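# Move green pen from blue plate to white plate

## Task

Pick up the green pen lying on the blue plate and set it down on the white plate, then leave the gripper clear so nothing of the robot (fingers, hand or wrist camera cable) is in contact with the pen.

## Robot and tools

Robot: two arms, left_arm and right_arm, each with a two-finger gripper and a wrist camera. Fixed views: cam_head_left and cam_head_right; wrist views: cam_left_wrist and cam_right_wrist; all 672x504 pixels.

Frames. Scene frame: origin at table-top height midway between the nominal bases, +x out over the table, +z up, left_arm toward +y (arm names do not match image sides). Calibrated bases: left_arm at (-0.015, +0.340, 0) m, quat_wxyz (+1.000, 0, 0, -0.004); right_arm at (+0.046, -0.370, 0) m, quat_wxyz (+1.000, 0, 0, +0.015). Both bases have +z as up. Every hand position, quaternion, velocity and target an arm reports or accepts is in that arm's own base frame; fixed cameras and the table use the scene frame. Reported hand poses can be wrong by a few centimetres, more when reaching far.

Gripper axes: fingers extend along the gripper's +z, close along its y. end_effector_position is the point between the pads, roughly 1 cm short of the tips.

The 16-number row. Every moving command is one row of 16 plain numbers covering both arms: left_arm x, y, z, qw, qx, qy, qz, opening, then right_arm in the same order. x, y, z are an absolute target in metres and the quaternion an absolute orientation (w first), each in that arm's base frame, so it is a pose, not an offset. Opening runs from -1 (closed) to +1 (fully open, 0.093 m). An arm meant to stay still should get its exact last reported pose (from the result just before it began resting) in every call, plus its wanted opening; resending the measured pose can also relieve a press. Keep a fixed target quaternion rather than copying drifted readings.

Tools.
execute_actions(actions, cameras): actions is a list of actions; each action is a list of up to 15 rows, one per 1/30 s step, and a short table repeats its final row to fill 15 steps. A target more than 0.6 m from the gripper's current position along any of its axes gets the action refused for both arms; a malformed action, or a first action failing that check, rejects the whole call. An empty list just reports state and images. cameras: omitted, null or ["all"] gives all; [] gives none.
move(target, speed, blend, opening_speed, blocking, cameras): target is one row or a list of up to 15 rows, with no 0.6 m limit. Each gripper goes in a straight line from its Hand target toward its pose, turning the short way. speed in m/s, 0.002 to 2.9, default 0.25 (rotation capped at twice that in rad/s), one value or one per target. blend in m rounds corners of a list. opening_speed (0.2 or more, per second on the -1..+1 scale) ramps the fingers. Whole move capped at 10 s. A changed opening in a later target is applied only once everything stops there. blocking=false returns after about 0.5 s while the move runs; a new move takes over from the old one. Paths ignore obstacles and the other arm; go around a base, not close past it. Faster moves lag and overshoot more and hit harder.
wait(seconds): 0 to 10 s, holding last commands; a running move continues.
stop(): brakes the running move.
zoom_image(camera, region): region [x0, y0, x1, y1] in pixels of that camera's latest image, max 504x504.
finished_scene(scene): ends the scene for good; pass 1 here.

Results give each gripper's position and quaternion, Hand target (where the arm is now heading, possibly short of your command, so send the remainder next time), Tool commands, grip_measured, joint positions (last entry is finger gap in metres), joint velocities (may read within noise), joint torques, motor temperatures and images. A move adds a line such as done, off_target, moving, held or fault; done means at rest within 10 mm and 2 degrees. limits=paced means the sent pose was clipped, limits=held that steps were withheld. Neither done nor off_target says whether anything is touched.

Control behaviour: commanded orientation is clipped to within 40 degrees of the measured one each step. Friction and weight leave the hand low, short or tilted at long reach; small moves may not happen or go sideways, so check pose after each move and correct tilt.

Gripping: pads meet at about -0.94; an object w mm wide sits near -0.94 + 0.0208 w. Readings may be up to about 0.02 too open. For a firm hold on a rigid object command at least 0.24 below its width reading; a thin or round item like a pen may need lower. Keep sending the closing number to hold; send a value well above the width reading to release. Reading below -0.94 after -1 does not prove a hold. Sending a very low number in one jump spikes force briefly.

Avoid: dropping the pen or releasing it while it moves, knocking anything off the table, fast impacts or hard presses, arms touching each other or a gripper closing on the other's fingers, arm stops. Watch MOTOR HOT (75 °C); at 90 °C the arm folds and is lost, at 100 °C it collapses, so don't hold loads or stretched poses longer than needed. Objects may be nudged occasionally; verify with cameras before finishing.

Each tool is called after "Call:" in YAML: its name, and indented under it one key for each argument.

## Session

Call:
execute_actions:
  actions: []

Scene clock: 0.00 s.
left_arm: end_effector_position=(+0.3778, +0.0433, +0.0662) grip_measured=+1.000 end_effector_quat_wxyz=(+0.538, -0.102, +0.832, +0.092) | right_arm: end_effector_position=(+0.3883, -0.0296, +0.0658) grip_measured=+1.000 end_effector_quat_wxyz=(+0.518, +0.069, +0.847, -0.101)
Joint positions: left_arm=[-0.004 1.596 0.356 0.807 -0.27 -0.075 0.093] | right_arm=[0.046 1.599 0.425 0.694 0.285 0.036 0.093]
Joint velocities: within noise
Joint torques (N m): no reading
Motor temperatures (°C): left_arm=[26 28 30 30 26 28 26] | right_arm=[27 30 26 26 26 27 27]
Heat: left arm: 30 °C; right arm: 30 °C.
Hand target: left_arm +0.3805, +0.0433, +0.0712; +0.544, -0.103, +0.828, +0.092 | right_arm +0.3904, -0.0295, +0.0699; +0.523, +0.070, +0.844, -0.100
Tool commands: left_gripper/opening=+1.0 right_gripper/opening=+1.0

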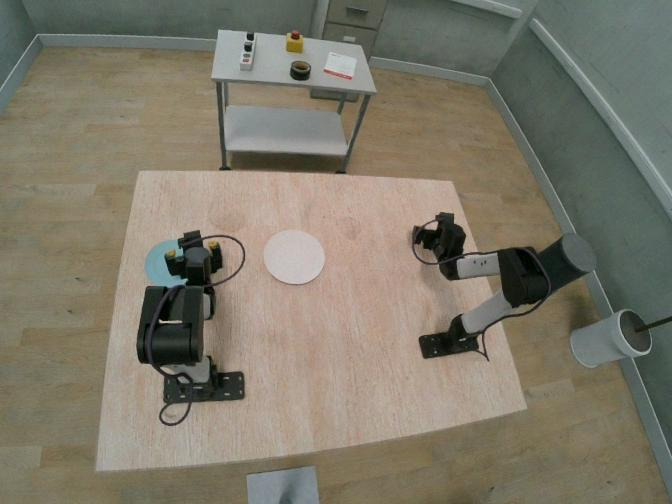

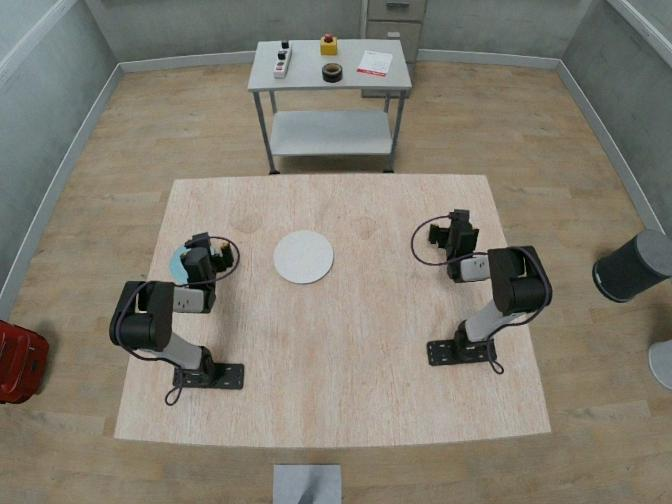

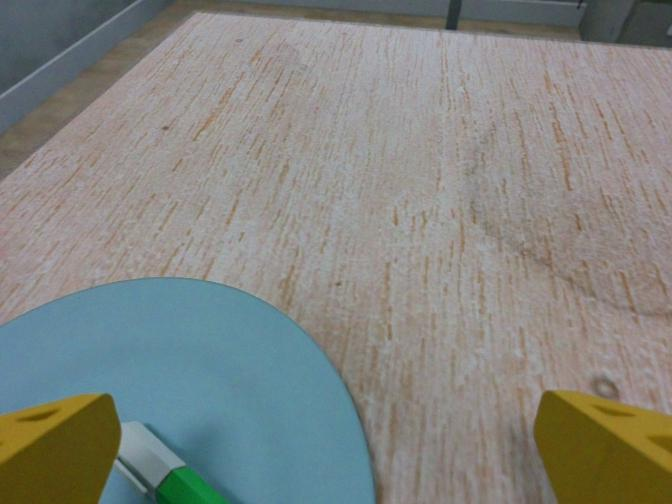

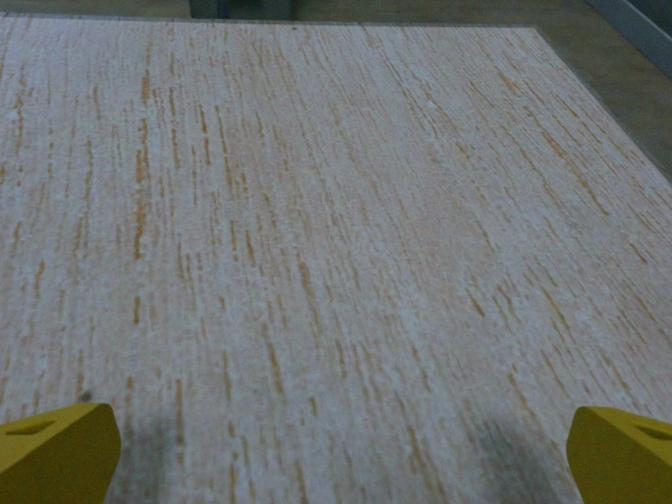

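Call:
move:
  target: [0.30, 0.04, 0.26, 0.174, 0, 0.985, 0, 1, 0.3883, -0.0296, 0.0658, 0.518, 0.069, 0.847, -0.101, 1]
  speed: 0.25

Scene clock: 13.03 s.
left_arm: end_effector_position=(+0.2984, +0.0420, +0.2532) grip_measured=+1.000 end_effector_quat_wxyz=(+0.172, -0.012, +0.985, +0.008) | right_arm: end_effector_position=(+0.3883, -0.0296, +0.0658) grip_measured=+1.000 end_effector_quat_wxyz=(+0.518, +0.069, +0.847, -0.101)
Joint positions: left_arm=[0.159 1.458 1.649 -1.417 0.034 0.129 0.093] | right_arm=[0.046 1.599 0.425 0.694 0.285 0.036 0.093]
Joint torques (N m): left_arm=[0.7 -3.44 10.37 0.98 0.26 0.2] | right_arm=[0.23 -5.59 4.77 2.62 0.02 0.08]
Heat: left arm: 33 °C; right arm: 31 °C.
Hand target: left_arm +0.2989, +0.0417, +0.2609; +0.175, -0.007, +0.984, +0.002 | right_arm +0.3883, -0.0296, +0.0658; +0.518, +0.069, +0.847, -0.101
Off the commanded pose: left_arm 0.007 m, 2 deg | right_arm 0.000 m, 0 deg.
move: done

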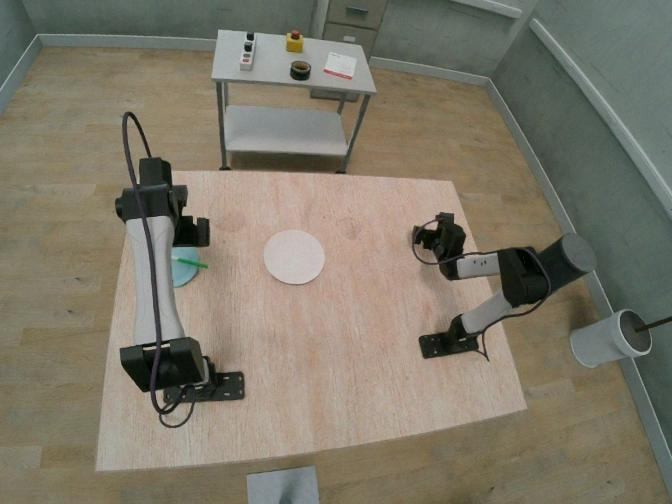

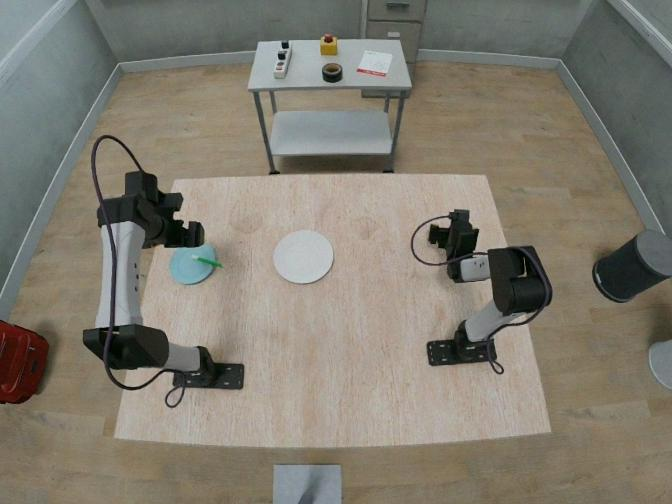

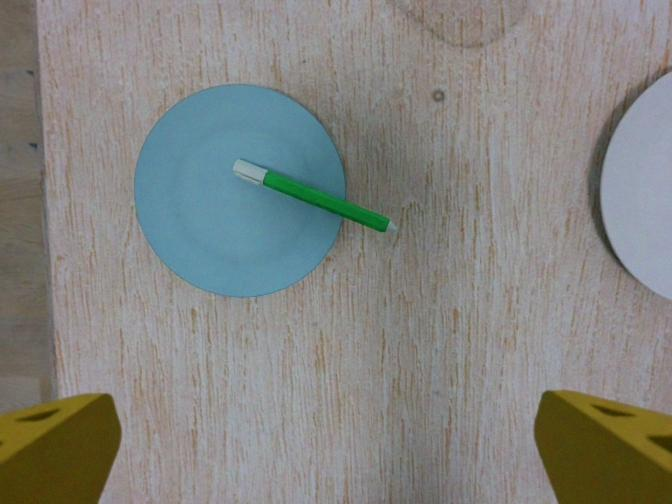

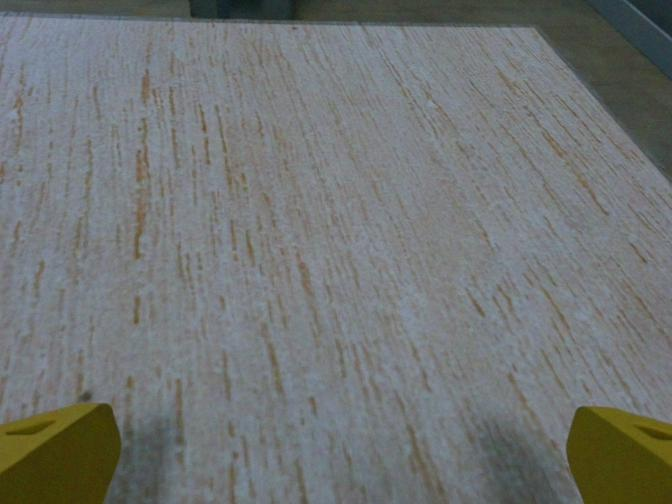

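Call:
move:
  target: [0.355, 0.055, 0.15, 0.0, -0.559, 0.829, 0, 0, 0.3883, -0.0296, 0.0658, 0.518, 0.069, 0.847, -0.101, 1]
  speed: 0.35

Scene clock: 66.97 s.
left_arm: end_effector_position=(+0.3495, +0.0511, +0.1452) grip_measured=+0.003 end_effector_quat_wxyz=(-0.005, -0.545, +0.839, +0.001) | right_arm: end_effector_position=(+0.3883, -0.0296, +0.0658) grip_measured=+1.000 end_effector_quat_wxyz=(+0.518, +0.069, +0.847, -0.101)
Joint positions: left_arm=[0.146 1.897 1.753 -1.437 0.003 -1.006 0.045] | right_arm=[0.046 1.599 0.425 0.694 0.285 0.036 0.093]
Joint torques (N m): left_arm=[0.53 -6.38 10.21 0.28 0.05 -0.14] | right_arm=[0.18 -5.55 4.75 2.63 0.02 0.07]
Motor temperatures (°C): left_arm=[26 30 37 31 26 28 26] | right_arm=[27 32 29 35 26 27 27]
Heat: left arm: 37 °C; right arm: 35 °C.
Hand target: left_arm +0.3551, +0.0530, +0.1504; -0.001, -0.554, +0.832, -0.005 | right_arm +0.3883, -0.0296, +0.0658; +0.518, +0.069, +0.847, -0.101
Off the commanded pose: left_arm 0.008 m, 2 deg | right_arm 0.000 m, 0 deg.
move: done

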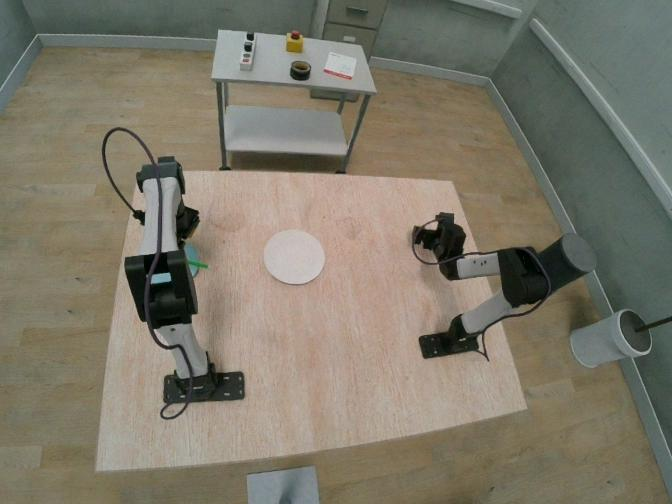

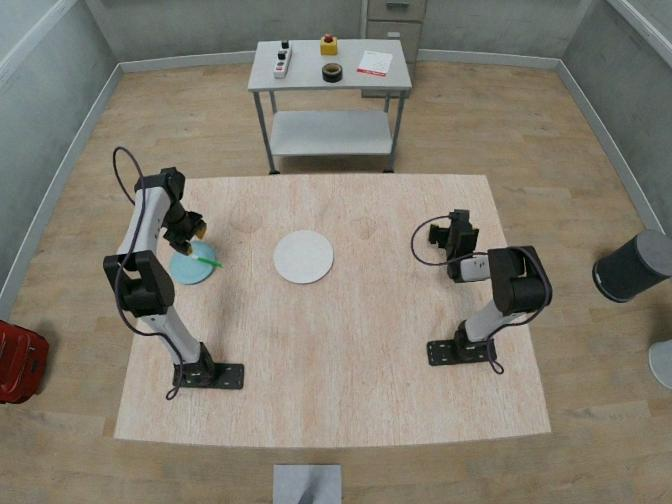

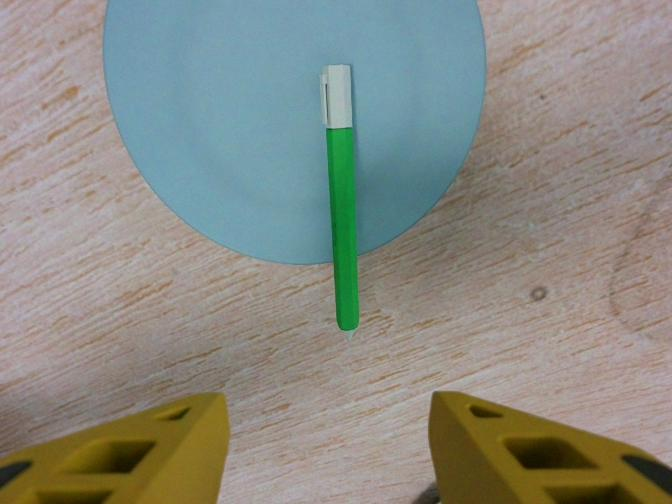

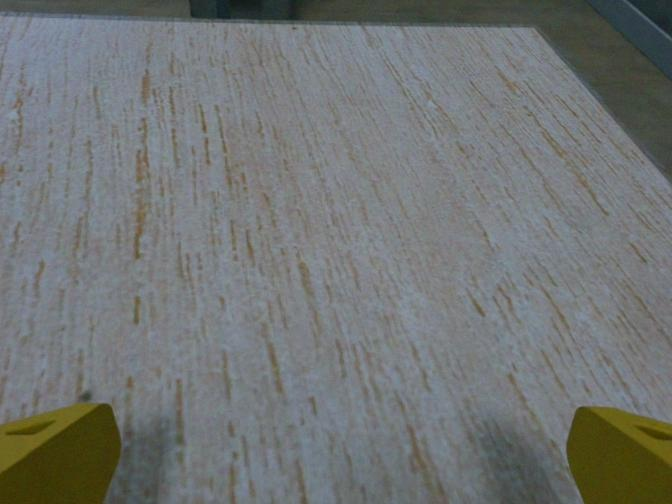

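Call:
move:
  target: [0.366, 0.068, 0.085, 0.0, -0.572, 0.820, 0, 0, 0.3883, -0.0296, 0.0658, 0.518, 0.069, 0.847, -0.101, 1]
  speed: 0.25
  cameras: ["cam_left_wrist", "cam_head_right"]

Scene clock: 117.27 s.
left_arm: end_effector_position=(+0.3673, +0.0652, +0.0926) grip_measured=+0.003 end_effector_quat_wxyz=(+0.003, -0.563, +0.826, -0.003) | right_arm: end_effector_position=(+0.3883, -0.0296, +0.0658) grip_measured=+1.000 end_effector_quat_wxyz=(+0.518, +0.069, +0.847, -0.101)
Joint positions: left_arm=[0.177 1.958 1.627 -1.231 0.003 -1.02 0.045] | right_arm=[0.046 1.599 0.425 0.694 0.285 0.036 0.093]
Joint torques (N m): left_arm=[0.53 -7.38 5.09 0.67 -0.07 -0.15] | right_arm=[0.2 -5.59 4.77 2.62 0.01 0.07]
Heat: left arm: 38 °C; right arm: 38 °C.
Hand target: left_arm +0.3660, +0.0679, +0.0852; +0.000, -0.572, +0.820, +0.000 | right_arm +0.3883, -0.0296, +0.0658; +0.518, +0.069, +0.847, -0.101
Off the commanded pose: left_arm 0.008 m, 1 deg | right_arm 0.000 m, 0 deg.
move: done
Images, in order (width x height): cam_head_right 672x504, cam_left_wrist 672x504.

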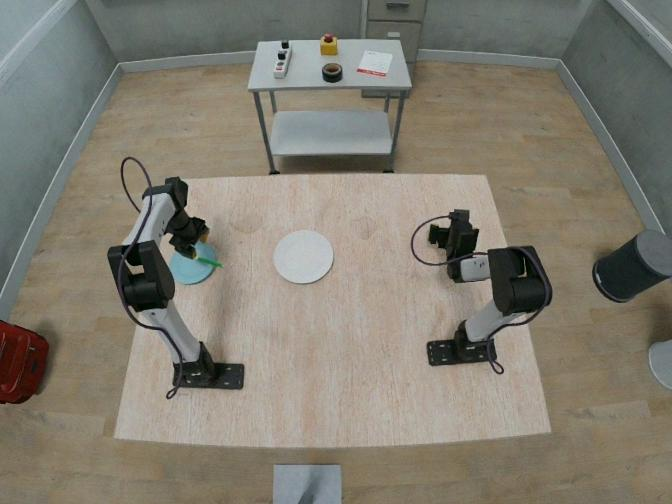

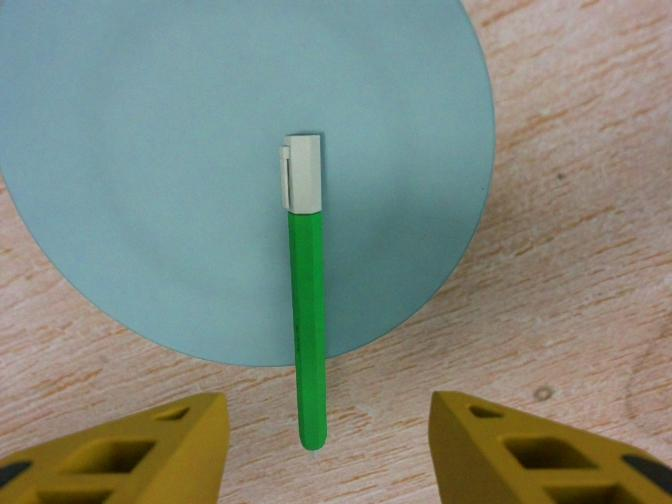

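Call:
move:
  target: [0.361, 0.077, 0.048, 0.0, -0.584, 0.812, 0, 0, 0.3883, -0.0296, 0.0658, 0.518, 0.069, 0.847, -0.101, 1]
  speed: 0.15
  cameras: ["cam_left_wrist", "cam_head_right"]

Call:
zoom_image:
  camera: "cam_head_right"
  region: [140, 180, 260, 300]

Scene clock: 136.97 s.
left_arm: end_effector_position=(+0.3639, +0.0747, +0.0584) grip_measured=+0.003 end_effector_quat_wxyz=(+0.007, -0.575, +0.818, -0.004) | right_arm: end_effector_position=(+0.3883, -0.0296, +0.0658) grip_measured=+1.000 end_effector_quat_wxyz=(+0.518, +0.069, +0.847, -0.101)
Joint positions: left_arm=[0.204 1.967 1.502 -1.09 0.003 -1.021 0.045] | right_arm=[0.046 1.599 0.425 0.694 0.285 0.036 0.093]
Joint torques (N m): left_arm=[0.54 -6.87 4.74 0.68 -0.07 -0.15] | right_arm=[0.24 -5.6 4.77 2.62 0.02 0.08]
Motor temperatures (°C): left_arm=[26 36 36 31 26 28 26] | right_arm=[27 33 30 39 26 27 27]
Heat: left arm: 36 °C; right arm: 39 °C.
Hand target: left_arm +0.3607, +0.0769, +0.0482; +0.000, -0.584, +0.812, +0.000 | right_arm +0.3883, -0.0296, +0.0658; +0.518, +0.069, +0.847, -0.101
Off the commanded pose: left_arm 0.011 m, 2 deg | right_arm 0.000 m, 0 deg.
move: off_target (left_arm)
Images, in order (width x height): cam_head_right 672x504, cam_left_wrist 672x504.

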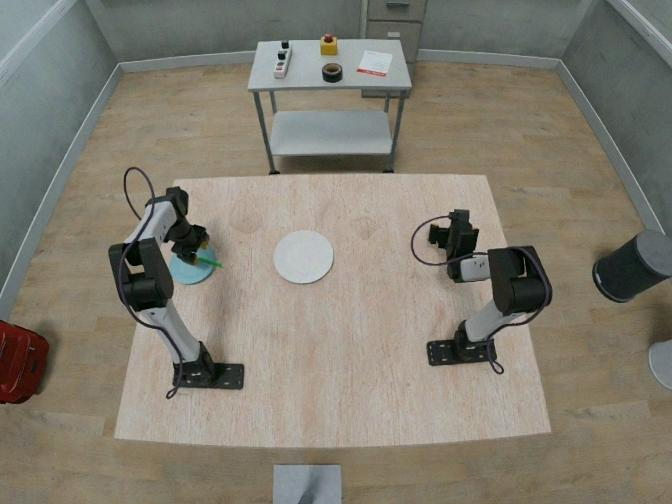

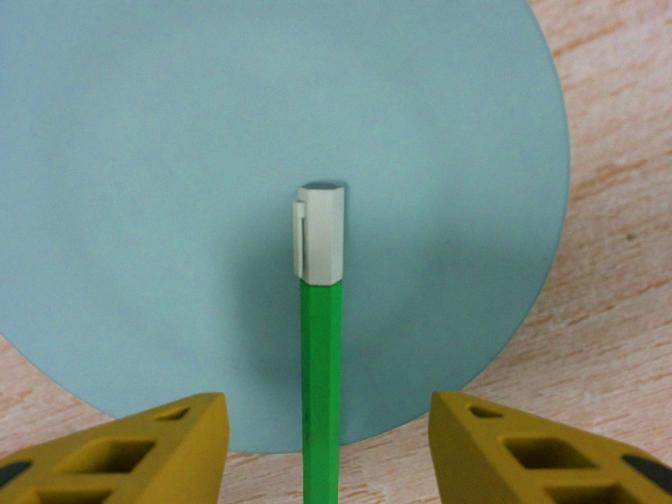

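Scaled by 4.200.

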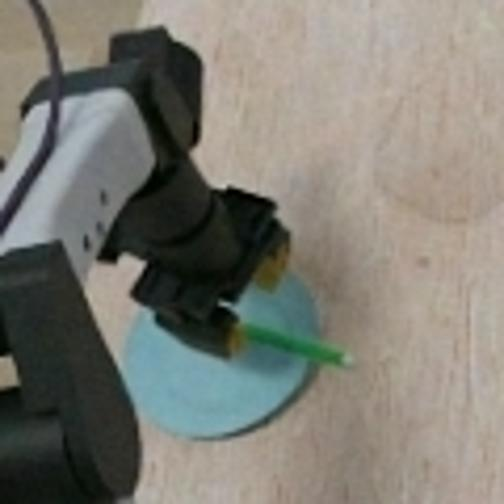

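Call:
move:
  target: [0.358, 0.0745, 0.032, 0.0, -0.582, 0.813, 0, 0, 0.3883, -0.0296, 0.0658, 0.518, 0.069, 0.847, -0.101, 1]
  speed: 0.12
  cameras: ["cam_left_wrist"]

Scene clock: 148.13 s.
left_arm: end_effector_position=(+0.3615, +0.0742, +0.0443) grip_measured=+0.003 end_effector_quat_wxyz=(+0.009, -0.575, +0.818, -0.005) | right_arm: end_effector_position=(+0.3883, -0.0296, +0.0658) grip_measured=+1.000 end_effector_quat_wxyz=(+0.518, +0.069, +0.847, -0.101)
Joint positions: left_arm=[0.204 1.967 1.444 -1.027 0.003 -1.021 0.045] | right_arm=[0.046 1.599 0.425 0.694 0.285 0.036 0.093]
Joint torques (N m): left_arm=[0.06 -6.48 4.56 0.7 -0.07 -0.15] | right_arm=[0.18 -5.55 4.74 2.62 0.02 0.08]
Heat: left arm: 36 °C; right arm: 39 °C.
Hand target: left_arm +0.3576, +0.0744, +0.0323; +0.000, -0.582, +0.813, +0.000 | right_arm +0.3883, -0.0296, +0.0658; +0.518, +0.069, +0.847, -0.101
Off the commanded pose: left_arm 0.013 m, 2 deg | right_arm 0.000 m, 0 deg.
move: off_target (left_arm)

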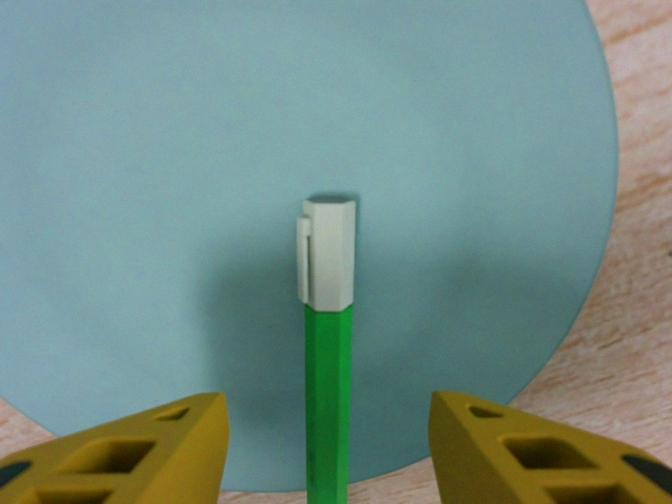

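Call:
move:
  target: [0.358, 0.0745, 0.018, 0.0, -0.582, 0.813, 0, 0, 0.3883, -0.0296, 0.0658, 0.518, 0.069, 0.847, -0.101, 1]
  speed: 0.1
  cameras: ["cam_left_wrist"]

Scene clock: 155.70 s.
left_arm: end_effector_position=(+0.3618, +0.0742, +0.0288) grip_measured=+0.003 end_effector_quat_wxyz=(+0.008, -0.575, +0.818, -0.005) | right_arm: end_effector_position=(+0.3883, -0.0296, +0.0658) grip_measured=+1.000 end_effector_quat_wxyz=(+0.518, +0.069, +0.847, -0.101)
Joint positions: left_arm=[0.204 1.988 1.41 -0.975 0.003 -1.023 0.045] | right_arm=[0.046 1.599 0.425 0.694 0.285 0.036 0.093]
Joint torques (N m): left_arm=[0.08 -6.79 4.52 0.71 -0.07 -0.15] | right_arm=[0.18 -5.59 4.78 2.63 0.03 0.07]
Heat: left arm: 35 °C; right arm: 39 °C.
Hand target: left_arm +0.3579, +0.0744, +0.0183; +0.000, -0.582, +0.813, +0.000 | right_arm +0.3883, -0.0296, +0.0658; +0.518, +0.069, +0.847, -0.101
Off the commanded pose: left_arm 0.011 m, 1 deg | right_arm 0.000 m, 0 deg.
move: off_target (left_arm)

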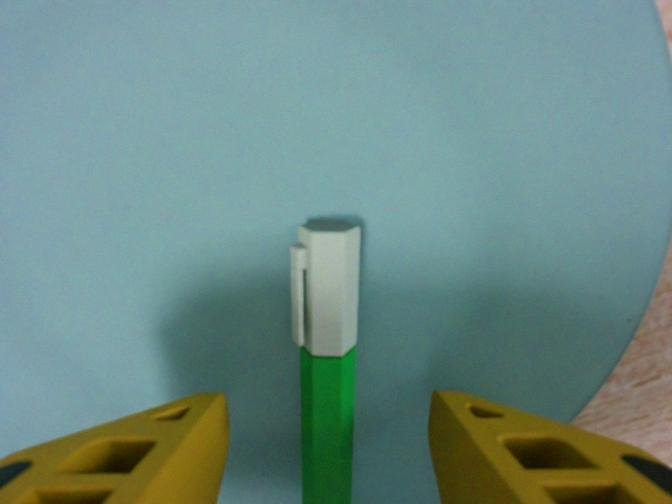

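Call:
move:
  target: [0.3535, 0.0615, 0.014, 0.0, -0.582, 0.813, 0, 0, 0.3883, -0.0296, 0.0658, 0.518, 0.069, 0.847, -0.101, 1]
  speed: 0.1
  cameras: ["cam_left_wrist"]

Scene clock: 169.30 s.
left_arm: end_effector_position=(+0.3562, +0.0678, +0.0210) grip_measured=+0.002 end_effector_quat_wxyz=(+0.001, -0.582, +0.813, +0.000) | right_arm: end_effector_position=(+0.3883, -0.0296, +0.0658) grip_measured=+1.000 end_effector_quat_wxyz=(+0.518, +0.069, +0.847, -0.101)
Joint positions: left_arm=[0.187 1.988 1.378 -0.958 -0.002 -1.055 0.045] | right_arm=[0.046 1.599 0.425 0.694 0.285 0.036 0.093]
Joint torques (N m): left_arm=[-1.42 -8.02 3.56 0.74 -0.08 -0.14] | right_arm=[0.21 -5.56 4.77 2.61 0.02 0.07]
Heat: left arm: 35 °C; right arm: 40 °C.
Hand target: left_arm +0.3533, +0.0624, +0.0142; +0.001, -0.582, +0.813, +0.002 | right_arm +0.3883, -0.0296, +0.0658; +0.518, +0.069, +0.847, -0.101
Off the commanded pose: left_arm 0.010 m, 0 deg | right_arm 0.000 m, 0 deg.
move: done

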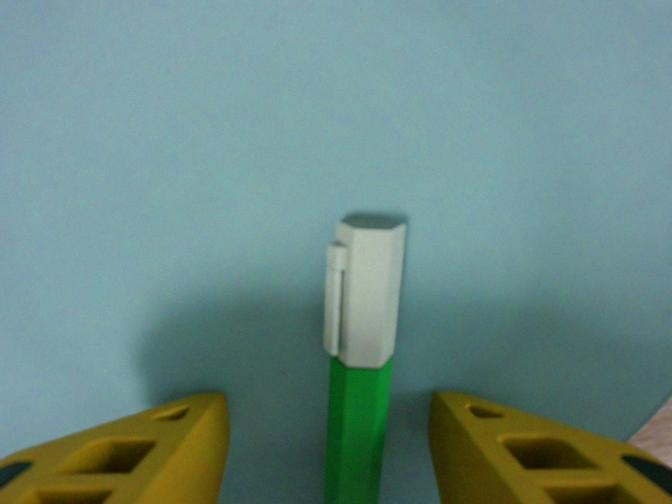

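Call:
move:
  target: [0.3575, 0.0505, 0.014, 0.0, -0.563, 0.8265, 0, 0, 0.3883, -0.0296, 0.0658, 0.518, 0.069, 0.847, -0.101, 1]
  speed: 0.1
  cameras: ["cam_left_wrist", "cam_head_right"]

Call:
zoom_image:
  camera: "cam_head_right"
  region: [140, 200, 260, 290]

Scene clock: 184.80 s.
left_arm: end_effector_position=(+0.3591, +0.0582, +0.0210) grip_measured=+0.002 end_effector_quat_wxyz=(+0.005, -0.573, +0.819, +0.003) | right_arm: end_effector_position=(+0.3883, -0.0296, +0.0658) grip_measured=+1.000 end_effector_quat_wxyz=(+0.518, +0.069, +0.847, -0.101)
Joint positions: left_arm=[0.156 1.988 1.378 -0.954 -0.009 -1.064 0.045] | right_arm=[0.046 1.599 0.425 0.694 0.285 0.036 0.093]
Joint torques (N m): left_arm=[-1.54 -7.47 4.49 0.66 -0.02 0.03] | right_arm=[0.23 -5.56 4.75 2.62 0.01 0.09]
Heat: left arm: 36 °C; right arm: 41 °C.
Hand target: left_arm +0.3570, +0.0518, +0.0141; +0.001, -0.567, +0.824, +0.003 | right_arm +0.3883, -0.0296, +0.0658; +0.518, +0.069, +0.847, -0.101
Off the commanded pose: left_arm 0.011 m, 2 deg | right_arm 0.000 m, 0 deg.
move: off_target (left_arm)
Images, in order (width x height): cam_head_right 672x504, cam_left_wrist 672x504.

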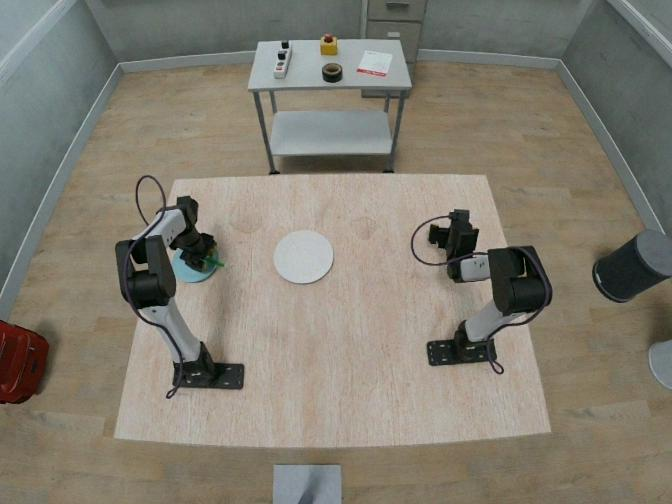

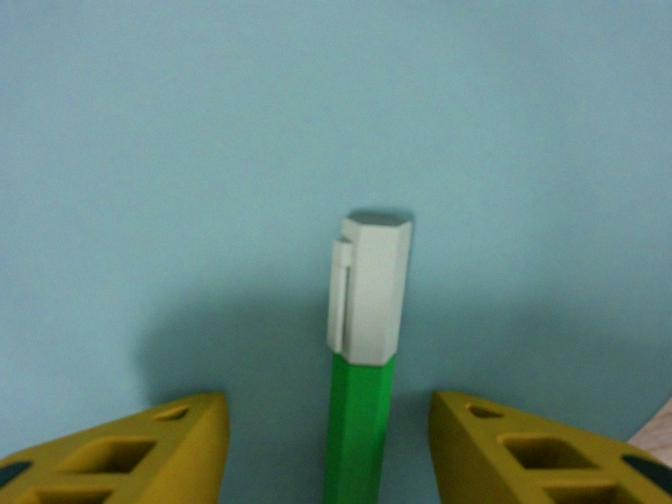

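Scaled by 4.200.

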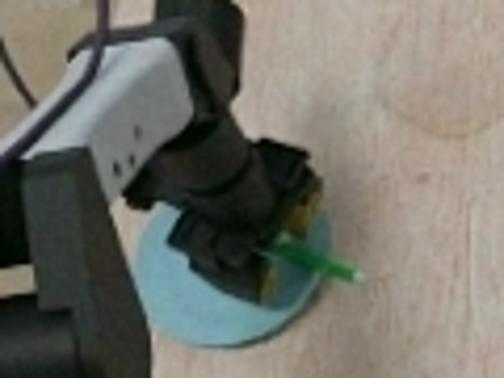

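Call:
move:
  target:
    - [0.359, 0.0575, 0.036, 0.0, -0.563, 0.8265, 0, 0, 0.3883, -0.0296, 0.0658, 0.518, 0.069, 0.847, -0.101, 1]
    - [0.3590, 0.0425, 0.036, 0.0, -0.530, 0.848, 0, 0, 0.3883, -0.0296, 0.0658, 0.518, 0.069, 0.847, -0.101, 1]
  speed: 0.1
  cameras: ["cam_left_wrist", "cam_head_right"]

Call:
zoom_image:
  camera: "cam_head_right"
  region: [140, 200, 260, 290]

Scene clock: 201.03 s.
left_arm: end_effector_position=(+0.3523, +0.0473, +0.0224) grip_measured=+0.002 end_effector_quat_wxyz=(-0.011, -0.541, +0.841, +0.011) | right_arm: end_effector_position=(+0.3883, -0.0296, +0.0658) grip_measured=+1.000 end_effector_quat_wxyz=(+0.518, +0.069, +0.847, -0.101)
Joint positions: left_arm=[0.129 1.988 1.383 -0.995 -0.009 -1.015 0.045] | right_arm=[0.046 1.599 0.425 0.694 0.285 0.036 0.093]
Joint torques (N m): left_arm=[-1.1 -9.57 8.44 0.2 0.06 0.2] | right_arm=[0.2 -5.56 4.78 2.62 0.01 0.07]
Heat: left arm: 37 °C; right arm: 41 °C.
Hand target: left_arm +0.3589, +0.0426, +0.0358; +0.001, -0.530, +0.848, +0.000 | right_arm +0.3883, -0.0296, +0.0658; +0.518, +0.069, +0.847, -0.101
Off the commanded pose: left_arm 0.016 m, 2 deg | right_arm 0.000 m, 0 deg.
move: off_target (left_arm)
Images, in order (width x height): cam_head_right 672x504, cam_left_wrist 672x504.

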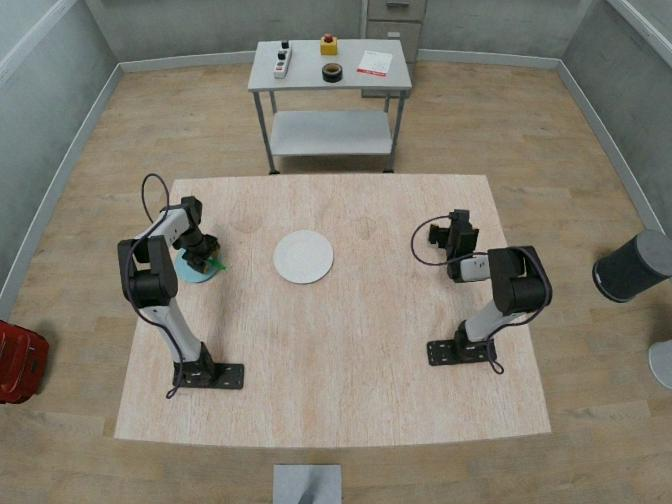

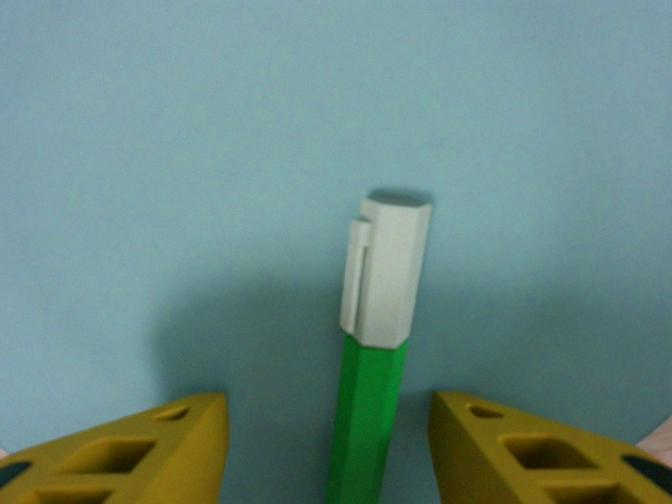

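Scaled by 4.200.

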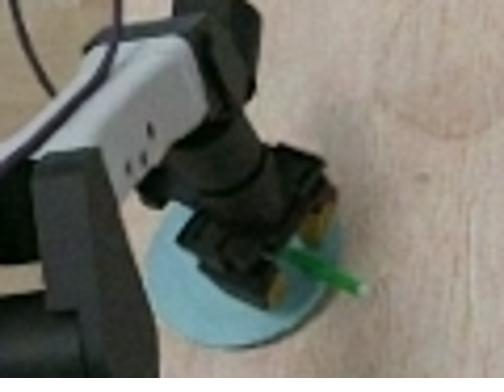

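Call:
move:
  target: [0.3590, 0.0445, 0.055, 0.0, -0.530, 0.848, 0, 0, 0.3883, -0.0296, 0.0658, 0.518, 0.069, 0.847, -0.101, 1]
  speed: 0.1
  cameras: ["cam_left_wrist"]

Scene clock: 206.70 s.
left_arm: end_effector_position=(+0.3470, +0.0445, +0.0344) grip_measured=+0.002 end_effector_quat_wxyz=(-0.028, -0.534, +0.845, +0.011) | right_arm: end_effector_position=(+0.3883, -0.0296, +0.0658) grip_measured=+1.000 end_effector_quat_wxyz=(+0.518, +0.069, +0.847, -0.101)
Joint positions: left_arm=[0.129 1.979 1.419 -1.07 0.003 -0.998 0.045] | right_arm=[0.046 1.599 0.425 0.694 0.285 0.036 0.093]
Joint torques (N m): left_arm=[-0.58 -10.39 9.61 0.16 0.07 0.18] | right_arm=[0.23 -5.59 4.74 2.61 0.01 0.07]
Heat: left arm: 38 °C; right arm: 41 °C.
Hand target: left_arm +0.3586, +0.0425, +0.0547; -0.002, -0.526, +0.850, -0.005 | right_arm +0.3883, -0.0296, +0.0658; +0.518, +0.069, +0.847, -0.101
Off the commanded pose: left_arm 0.024 m, 3 deg | right_arm 0.000 m, 0 deg.
move: off_target (left_arm)

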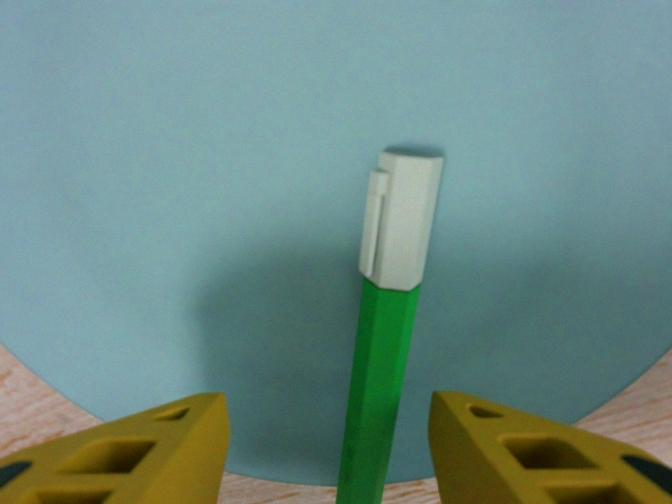

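Call:
move:
  target:
    - [0.356, 0.036, 0.080, 0.0, -0.469, 0.883, 0, 0, 0.3883, -0.0296, 0.0658, 0.518, 0.069, 0.847, -0.101, 1]
    - [0.3510, 0.031, 0.045, 0.0, -0.469, 0.883, 0, 0, 0.3883, -0.0296, 0.0658, 0.518, 0.069, 0.847, -0.101, 1]
  speed: 0.12
  cameras: ["cam_left_wrist", "cam_head_right"]

Scene clock: 221.20 s.
left_arm: end_effector_position=(+0.3518, +0.0333, +0.0437) grip_measured=+0.002 end_effector_quat_wxyz=(-0.009, -0.477, +0.879, +0.002) | right_arm: end_effector_position=(+0.3883, -0.0296, +0.0658) grip_measured=+1.000 end_effector_quat_wxyz=(+0.518, +0.069, +0.847, -0.101)
Joint positions: left_arm=[0.096 1.944 1.409 -1.053 0.003 -0.898 0.045] | right_arm=[0.046 1.599 0.425 0.694 0.285 0.036 0.093]
Joint torques (N m): left_arm=[-0.77 -9.14 4.53 0.58 -0.07 0.14] | right_arm=[0.23 -5.56 4.79 2.61 0.02 0.07]
Heat: left arm: 39 °C; right arm: 42 °C.
Hand target: left_arm +0.3509, +0.0311, +0.0449; +0.000, -0.469, +0.883, +0.000 | right_arm +0.3883, -0.0296, +0.0658; +0.518, +0.069, +0.847, -0.101
Off the commanded pose: left_arm 0.003 m, 1 deg | right_arm 0.000 m, 0 deg.
move: done
Images, in order (width x height): cam_head_right 672x504, cam_left_wrist 672x504.

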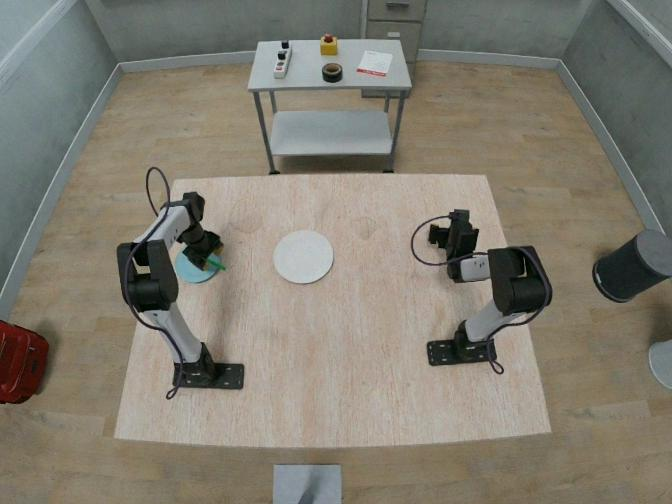

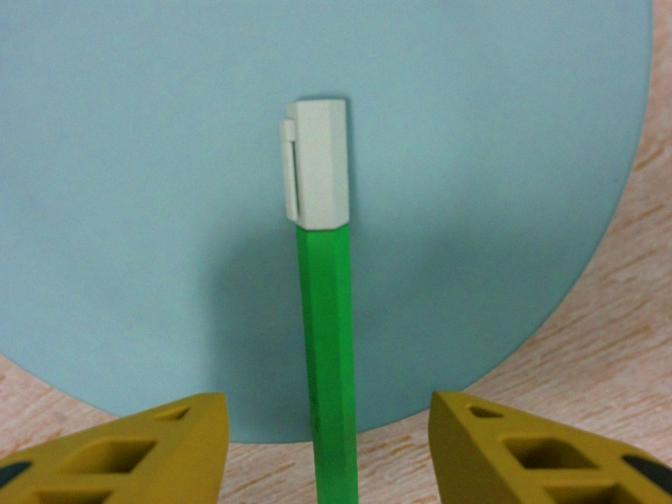

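Call:
move:
  target: [0.3500, 0.032, 0.017, 0.0, -0.487, 0.8734, 0, 0, 0.3883, -0.0296, 0.0658, 0.518, 0.069, 0.847, -0.101, 1]
  speed: 0.08
  cameras: ["cam_left_wrist"]

Scene clock: 231.93 s.
left_arm: end_effector_position=(+0.3532, +0.0334, +0.0275) grip_measured=+0.002 end_effector_quat_wxyz=(+0.005, -0.482, +0.876, -0.004) | right_arm: end_effector_position=(+0.3883, -0.0296, +0.0658) grip_measured=+1.000 end_effector_quat_wxyz=(+0.518, +0.069, +0.847, -0.101)
Joint positions: left_arm=[0.096 1.944 1.341 -0.957 0.003 -0.911 0.045] | right_arm=[0.046 1.599 0.425 0.694 0.285 0.036 0.093]
Joint torques (N m): left_arm=[-0.49 -6.68 4.07 0.75 -0.07 -0.14] | right_arm=[0.2 -5.59 4.74 2.62 0.02 0.08]
Heat: left arm: 39 °C; right arm: 42 °C.
Hand target: left_arm +0.3496, +0.0320, +0.0173; -0.001, -0.487, +0.873, +0.000 | right_arm +0.3883, -0.0296, +0.0658; +0.518, +0.069, +0.847, -0.101
Off the commanded pose: left_arm 0.011 m, 1 deg | right_arm 0.000 m, 0 deg.
move: off_target (left_arm)

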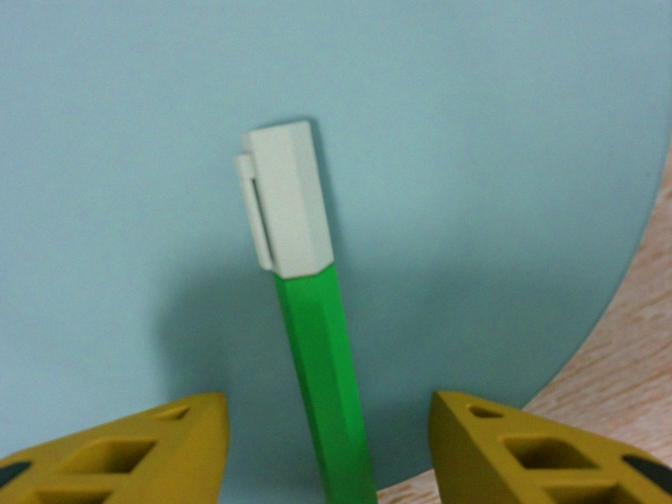

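Call:
move:
  target: [0.3500, 0.032, 0.015, 0.0, -0.566, 0.824, 0, 0, 0.3883, -0.0296, 0.0658, 0.518, 0.069, 0.847, -0.101, 1]
  speed: 0.2
  cameras: ["cam_left_wrist"]

Scene clock: 241.33 s.
left_arm: end_effector_position=(+0.3529, +0.0334, +0.0265) grip_measured=+0.002 end_effector_quat_wxyz=(+0.005, -0.561, +0.828, -0.004) | right_arm: end_effector_position=(+0.3883, -0.0296, +0.0658) grip_measured=+1.000 end_effector_quat_wxyz=(+0.518, +0.069, +0.847, -0.101)
Joint positions: left_arm=[0.096 1.944 1.337 -0.952 0.003 -1.095 0.045] | right_arm=[0.046 1.599 0.425 0.694 0.285 0.036 0.093]
Joint torques (N m): left_arm=[-0.47 -6.46 4.03 0.78 -0.08 -0.14] | right_arm=[0.24 -5.57 4.74 2.62 0.03 0.07]
Heat: left arm: 39 °C; right arm: 42 °C.
Hand target: left_arm +0.3499, +0.0320, +0.0153; +0.000, -0.566, +0.825, +0.000 | right_arm +0.3883, -0.0296, +0.0658; +0.518, +0.069, +0.847, -0.101
Off the commanded pose: left_arm 0.012 m, 1 deg | right_arm 0.000 m, 0 deg.
move: off_target (left_arm)

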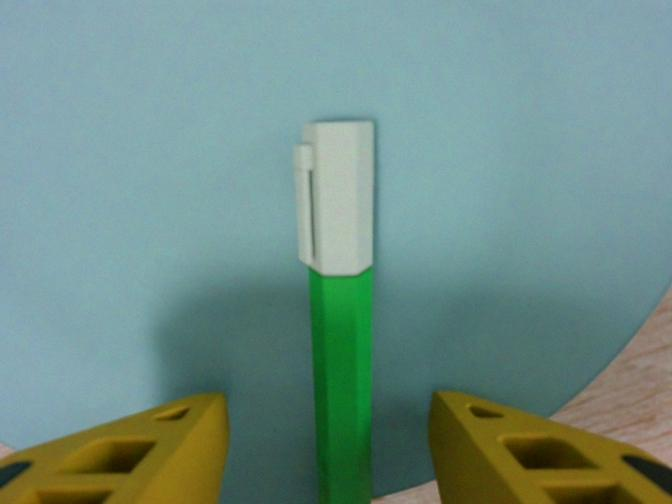

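Call:
move:
  target:
    - [0.3500, 0.032, 0.0105, 0.0, -0.566, 0.824, 0, 0, 0.3883, -0.0296, 0.0658, 0.518, 0.069, 0.847, -0.101, 1]
    - [0.3500, 0.032, 0.0105, 0.0, -0.566, 0.824, 0, -0.95, 0.3883, -0.0296, 0.0658, 0.518, 0.069, 0.847, -0.101, 1]
  speed: 0.05
  opening_speed: 0.8
  cameras: ["cam_left_wrist", "cam_head_right"]

Scene clock: 252.47 s.
left_arm: end_effector_position=(+0.3597, +0.0340, +0.0233) grip_measured=-0.881 end_effector_quat_wxyz=(+0.017, -0.562, +0.827, -0.011) | right_arm: end_effector_position=(+0.3883, -0.0296, +0.0658) grip_measured=+1.000 end_effector_quat_wxyz=(+0.518, +0.069, +0.847, -0.101)
Joint positions: left_arm=[0.096 1.948 1.328 -0.911 0.003 -1.098 0.003] | right_arm=[0.046 1.599 0.425 0.694 0.285 0.036 0.093]
Joint torques (N m): left_arm=[-0.49 -6.32 3.99 0.57 -0.08 -0.13] | right_arm=[0.23 -5.57 4.75 2.62 0.02 0.08]
Heat: left arm: 38 °C; right arm: 43 °C.
Hand target: left_arm +0.3497, +0.0320, +0.0110; +0.000, -0.566, +0.824, +0.000 | right_arm +0.3883, -0.0296, +0.0658; +0.518, +0.069, +0.847, -0.101
Off the commanded pose: left_arm 0.016 m, 2 deg | right_arm 0.000 m, 0 deg.
move: off_target (left_arm); target 2's new opening was sent with left_arm's hand 0.015 m and 2 deg from that target
Images, in order (width x height): cam_head_right 672x504, cam_left_wrist 672x504.

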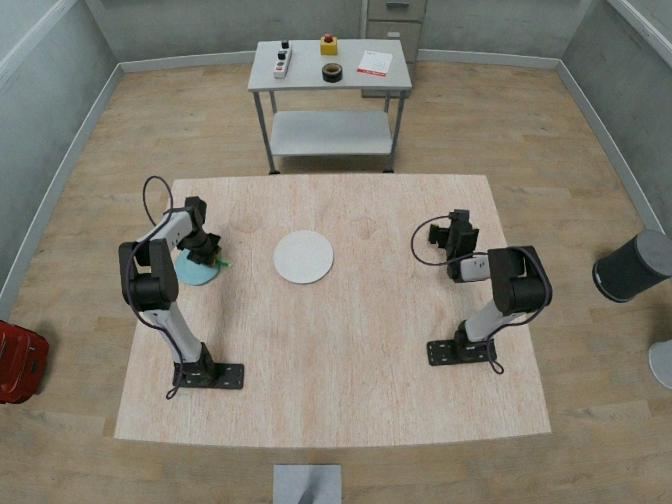

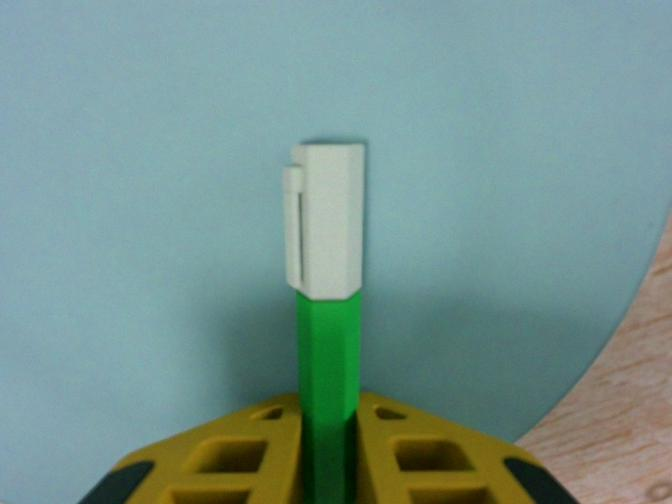

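Call:
move:
  target:
    - [0.3520, 0.033, 0.11, 0.0, -0.566, 0.824, 0, -0.95, 0.3883, -0.0296, 0.0658, 0.518, 0.069, 0.847, -0.101, 1]
    - [0.375, -0.235, 0.12, 0.0, -0.259, 0.966, 0, -0.95, 0.3883, -0.0296, 0.0658, 0.518, 0.069, 0.847, -0.101, 1]
  speed: 0.2
  blend: 0.03

Scene clock: 270.73 s.
left_arm: end_effector_position=(+0.3698, -0.2329, +0.1182) grip_measured=-0.890 end_effector_quat_wxyz=(-0.004, -0.265, +0.964, +0.002) | right_arm: end_effector_position=(+0.3883, -0.0296, +0.0658) grip_measured=+1.000 end_effector_quat_wxyz=(+0.518, +0.069, +0.847, -0.101)
Joint positions: left_arm=[-0.561 2.277 2.221 -1.524 0.003 -1.098 0.002] | right_arm=[0.046 1.599 0.425 0.694 0.285 0.036 0.093]
Joint torques (N m): left_arm=[0.1 -8.44 10.14 0.26 -0.1 0.18] | right_arm=[0.25 -5.55 4.77 2.63 0.02 0.07]
Heat: left arm: 39 °C; right arm: 43 °C.
Hand target: left_arm +0.3745, -0.2339, +0.1199; +0.000, -0.260, +0.966, +0.002 | right_arm +0.3883, -0.0296, +0.0658; +0.518, +0.069, +0.847, -0.101
Off the commanded pose: left_arm 0.006 m, 1 deg | right_arm 0.000 m, 0 deg.
move: done

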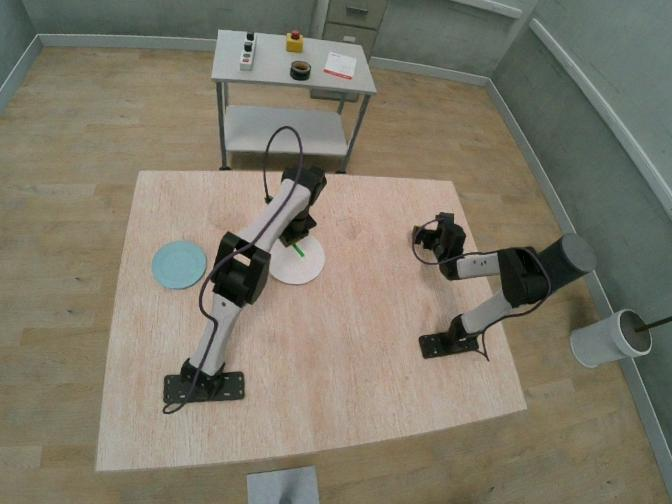

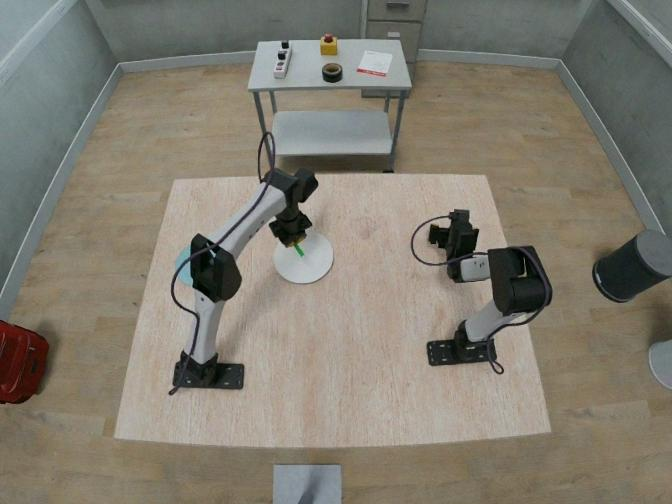

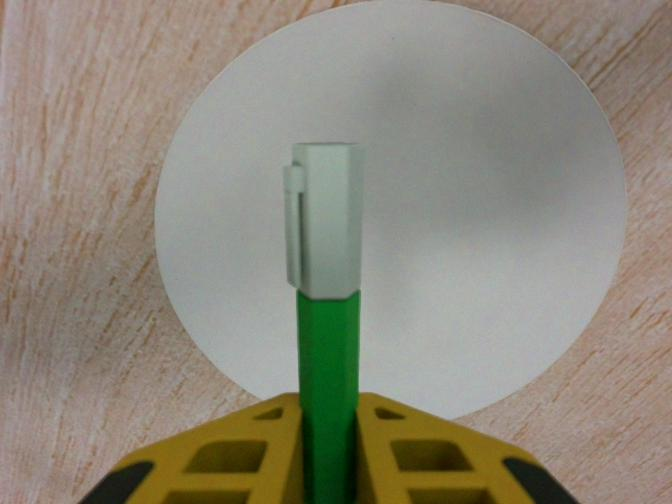

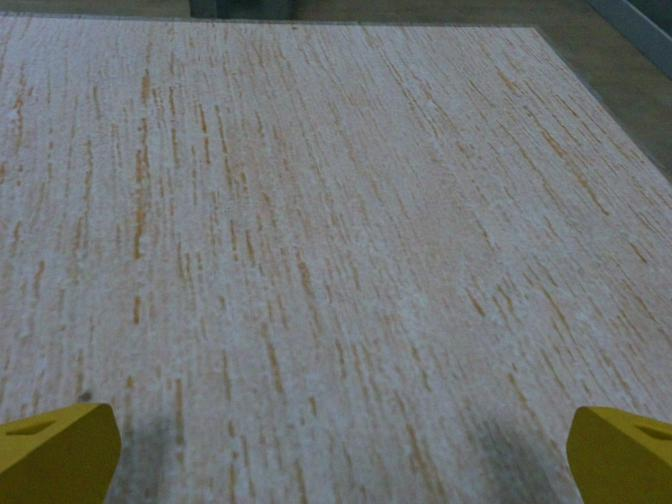

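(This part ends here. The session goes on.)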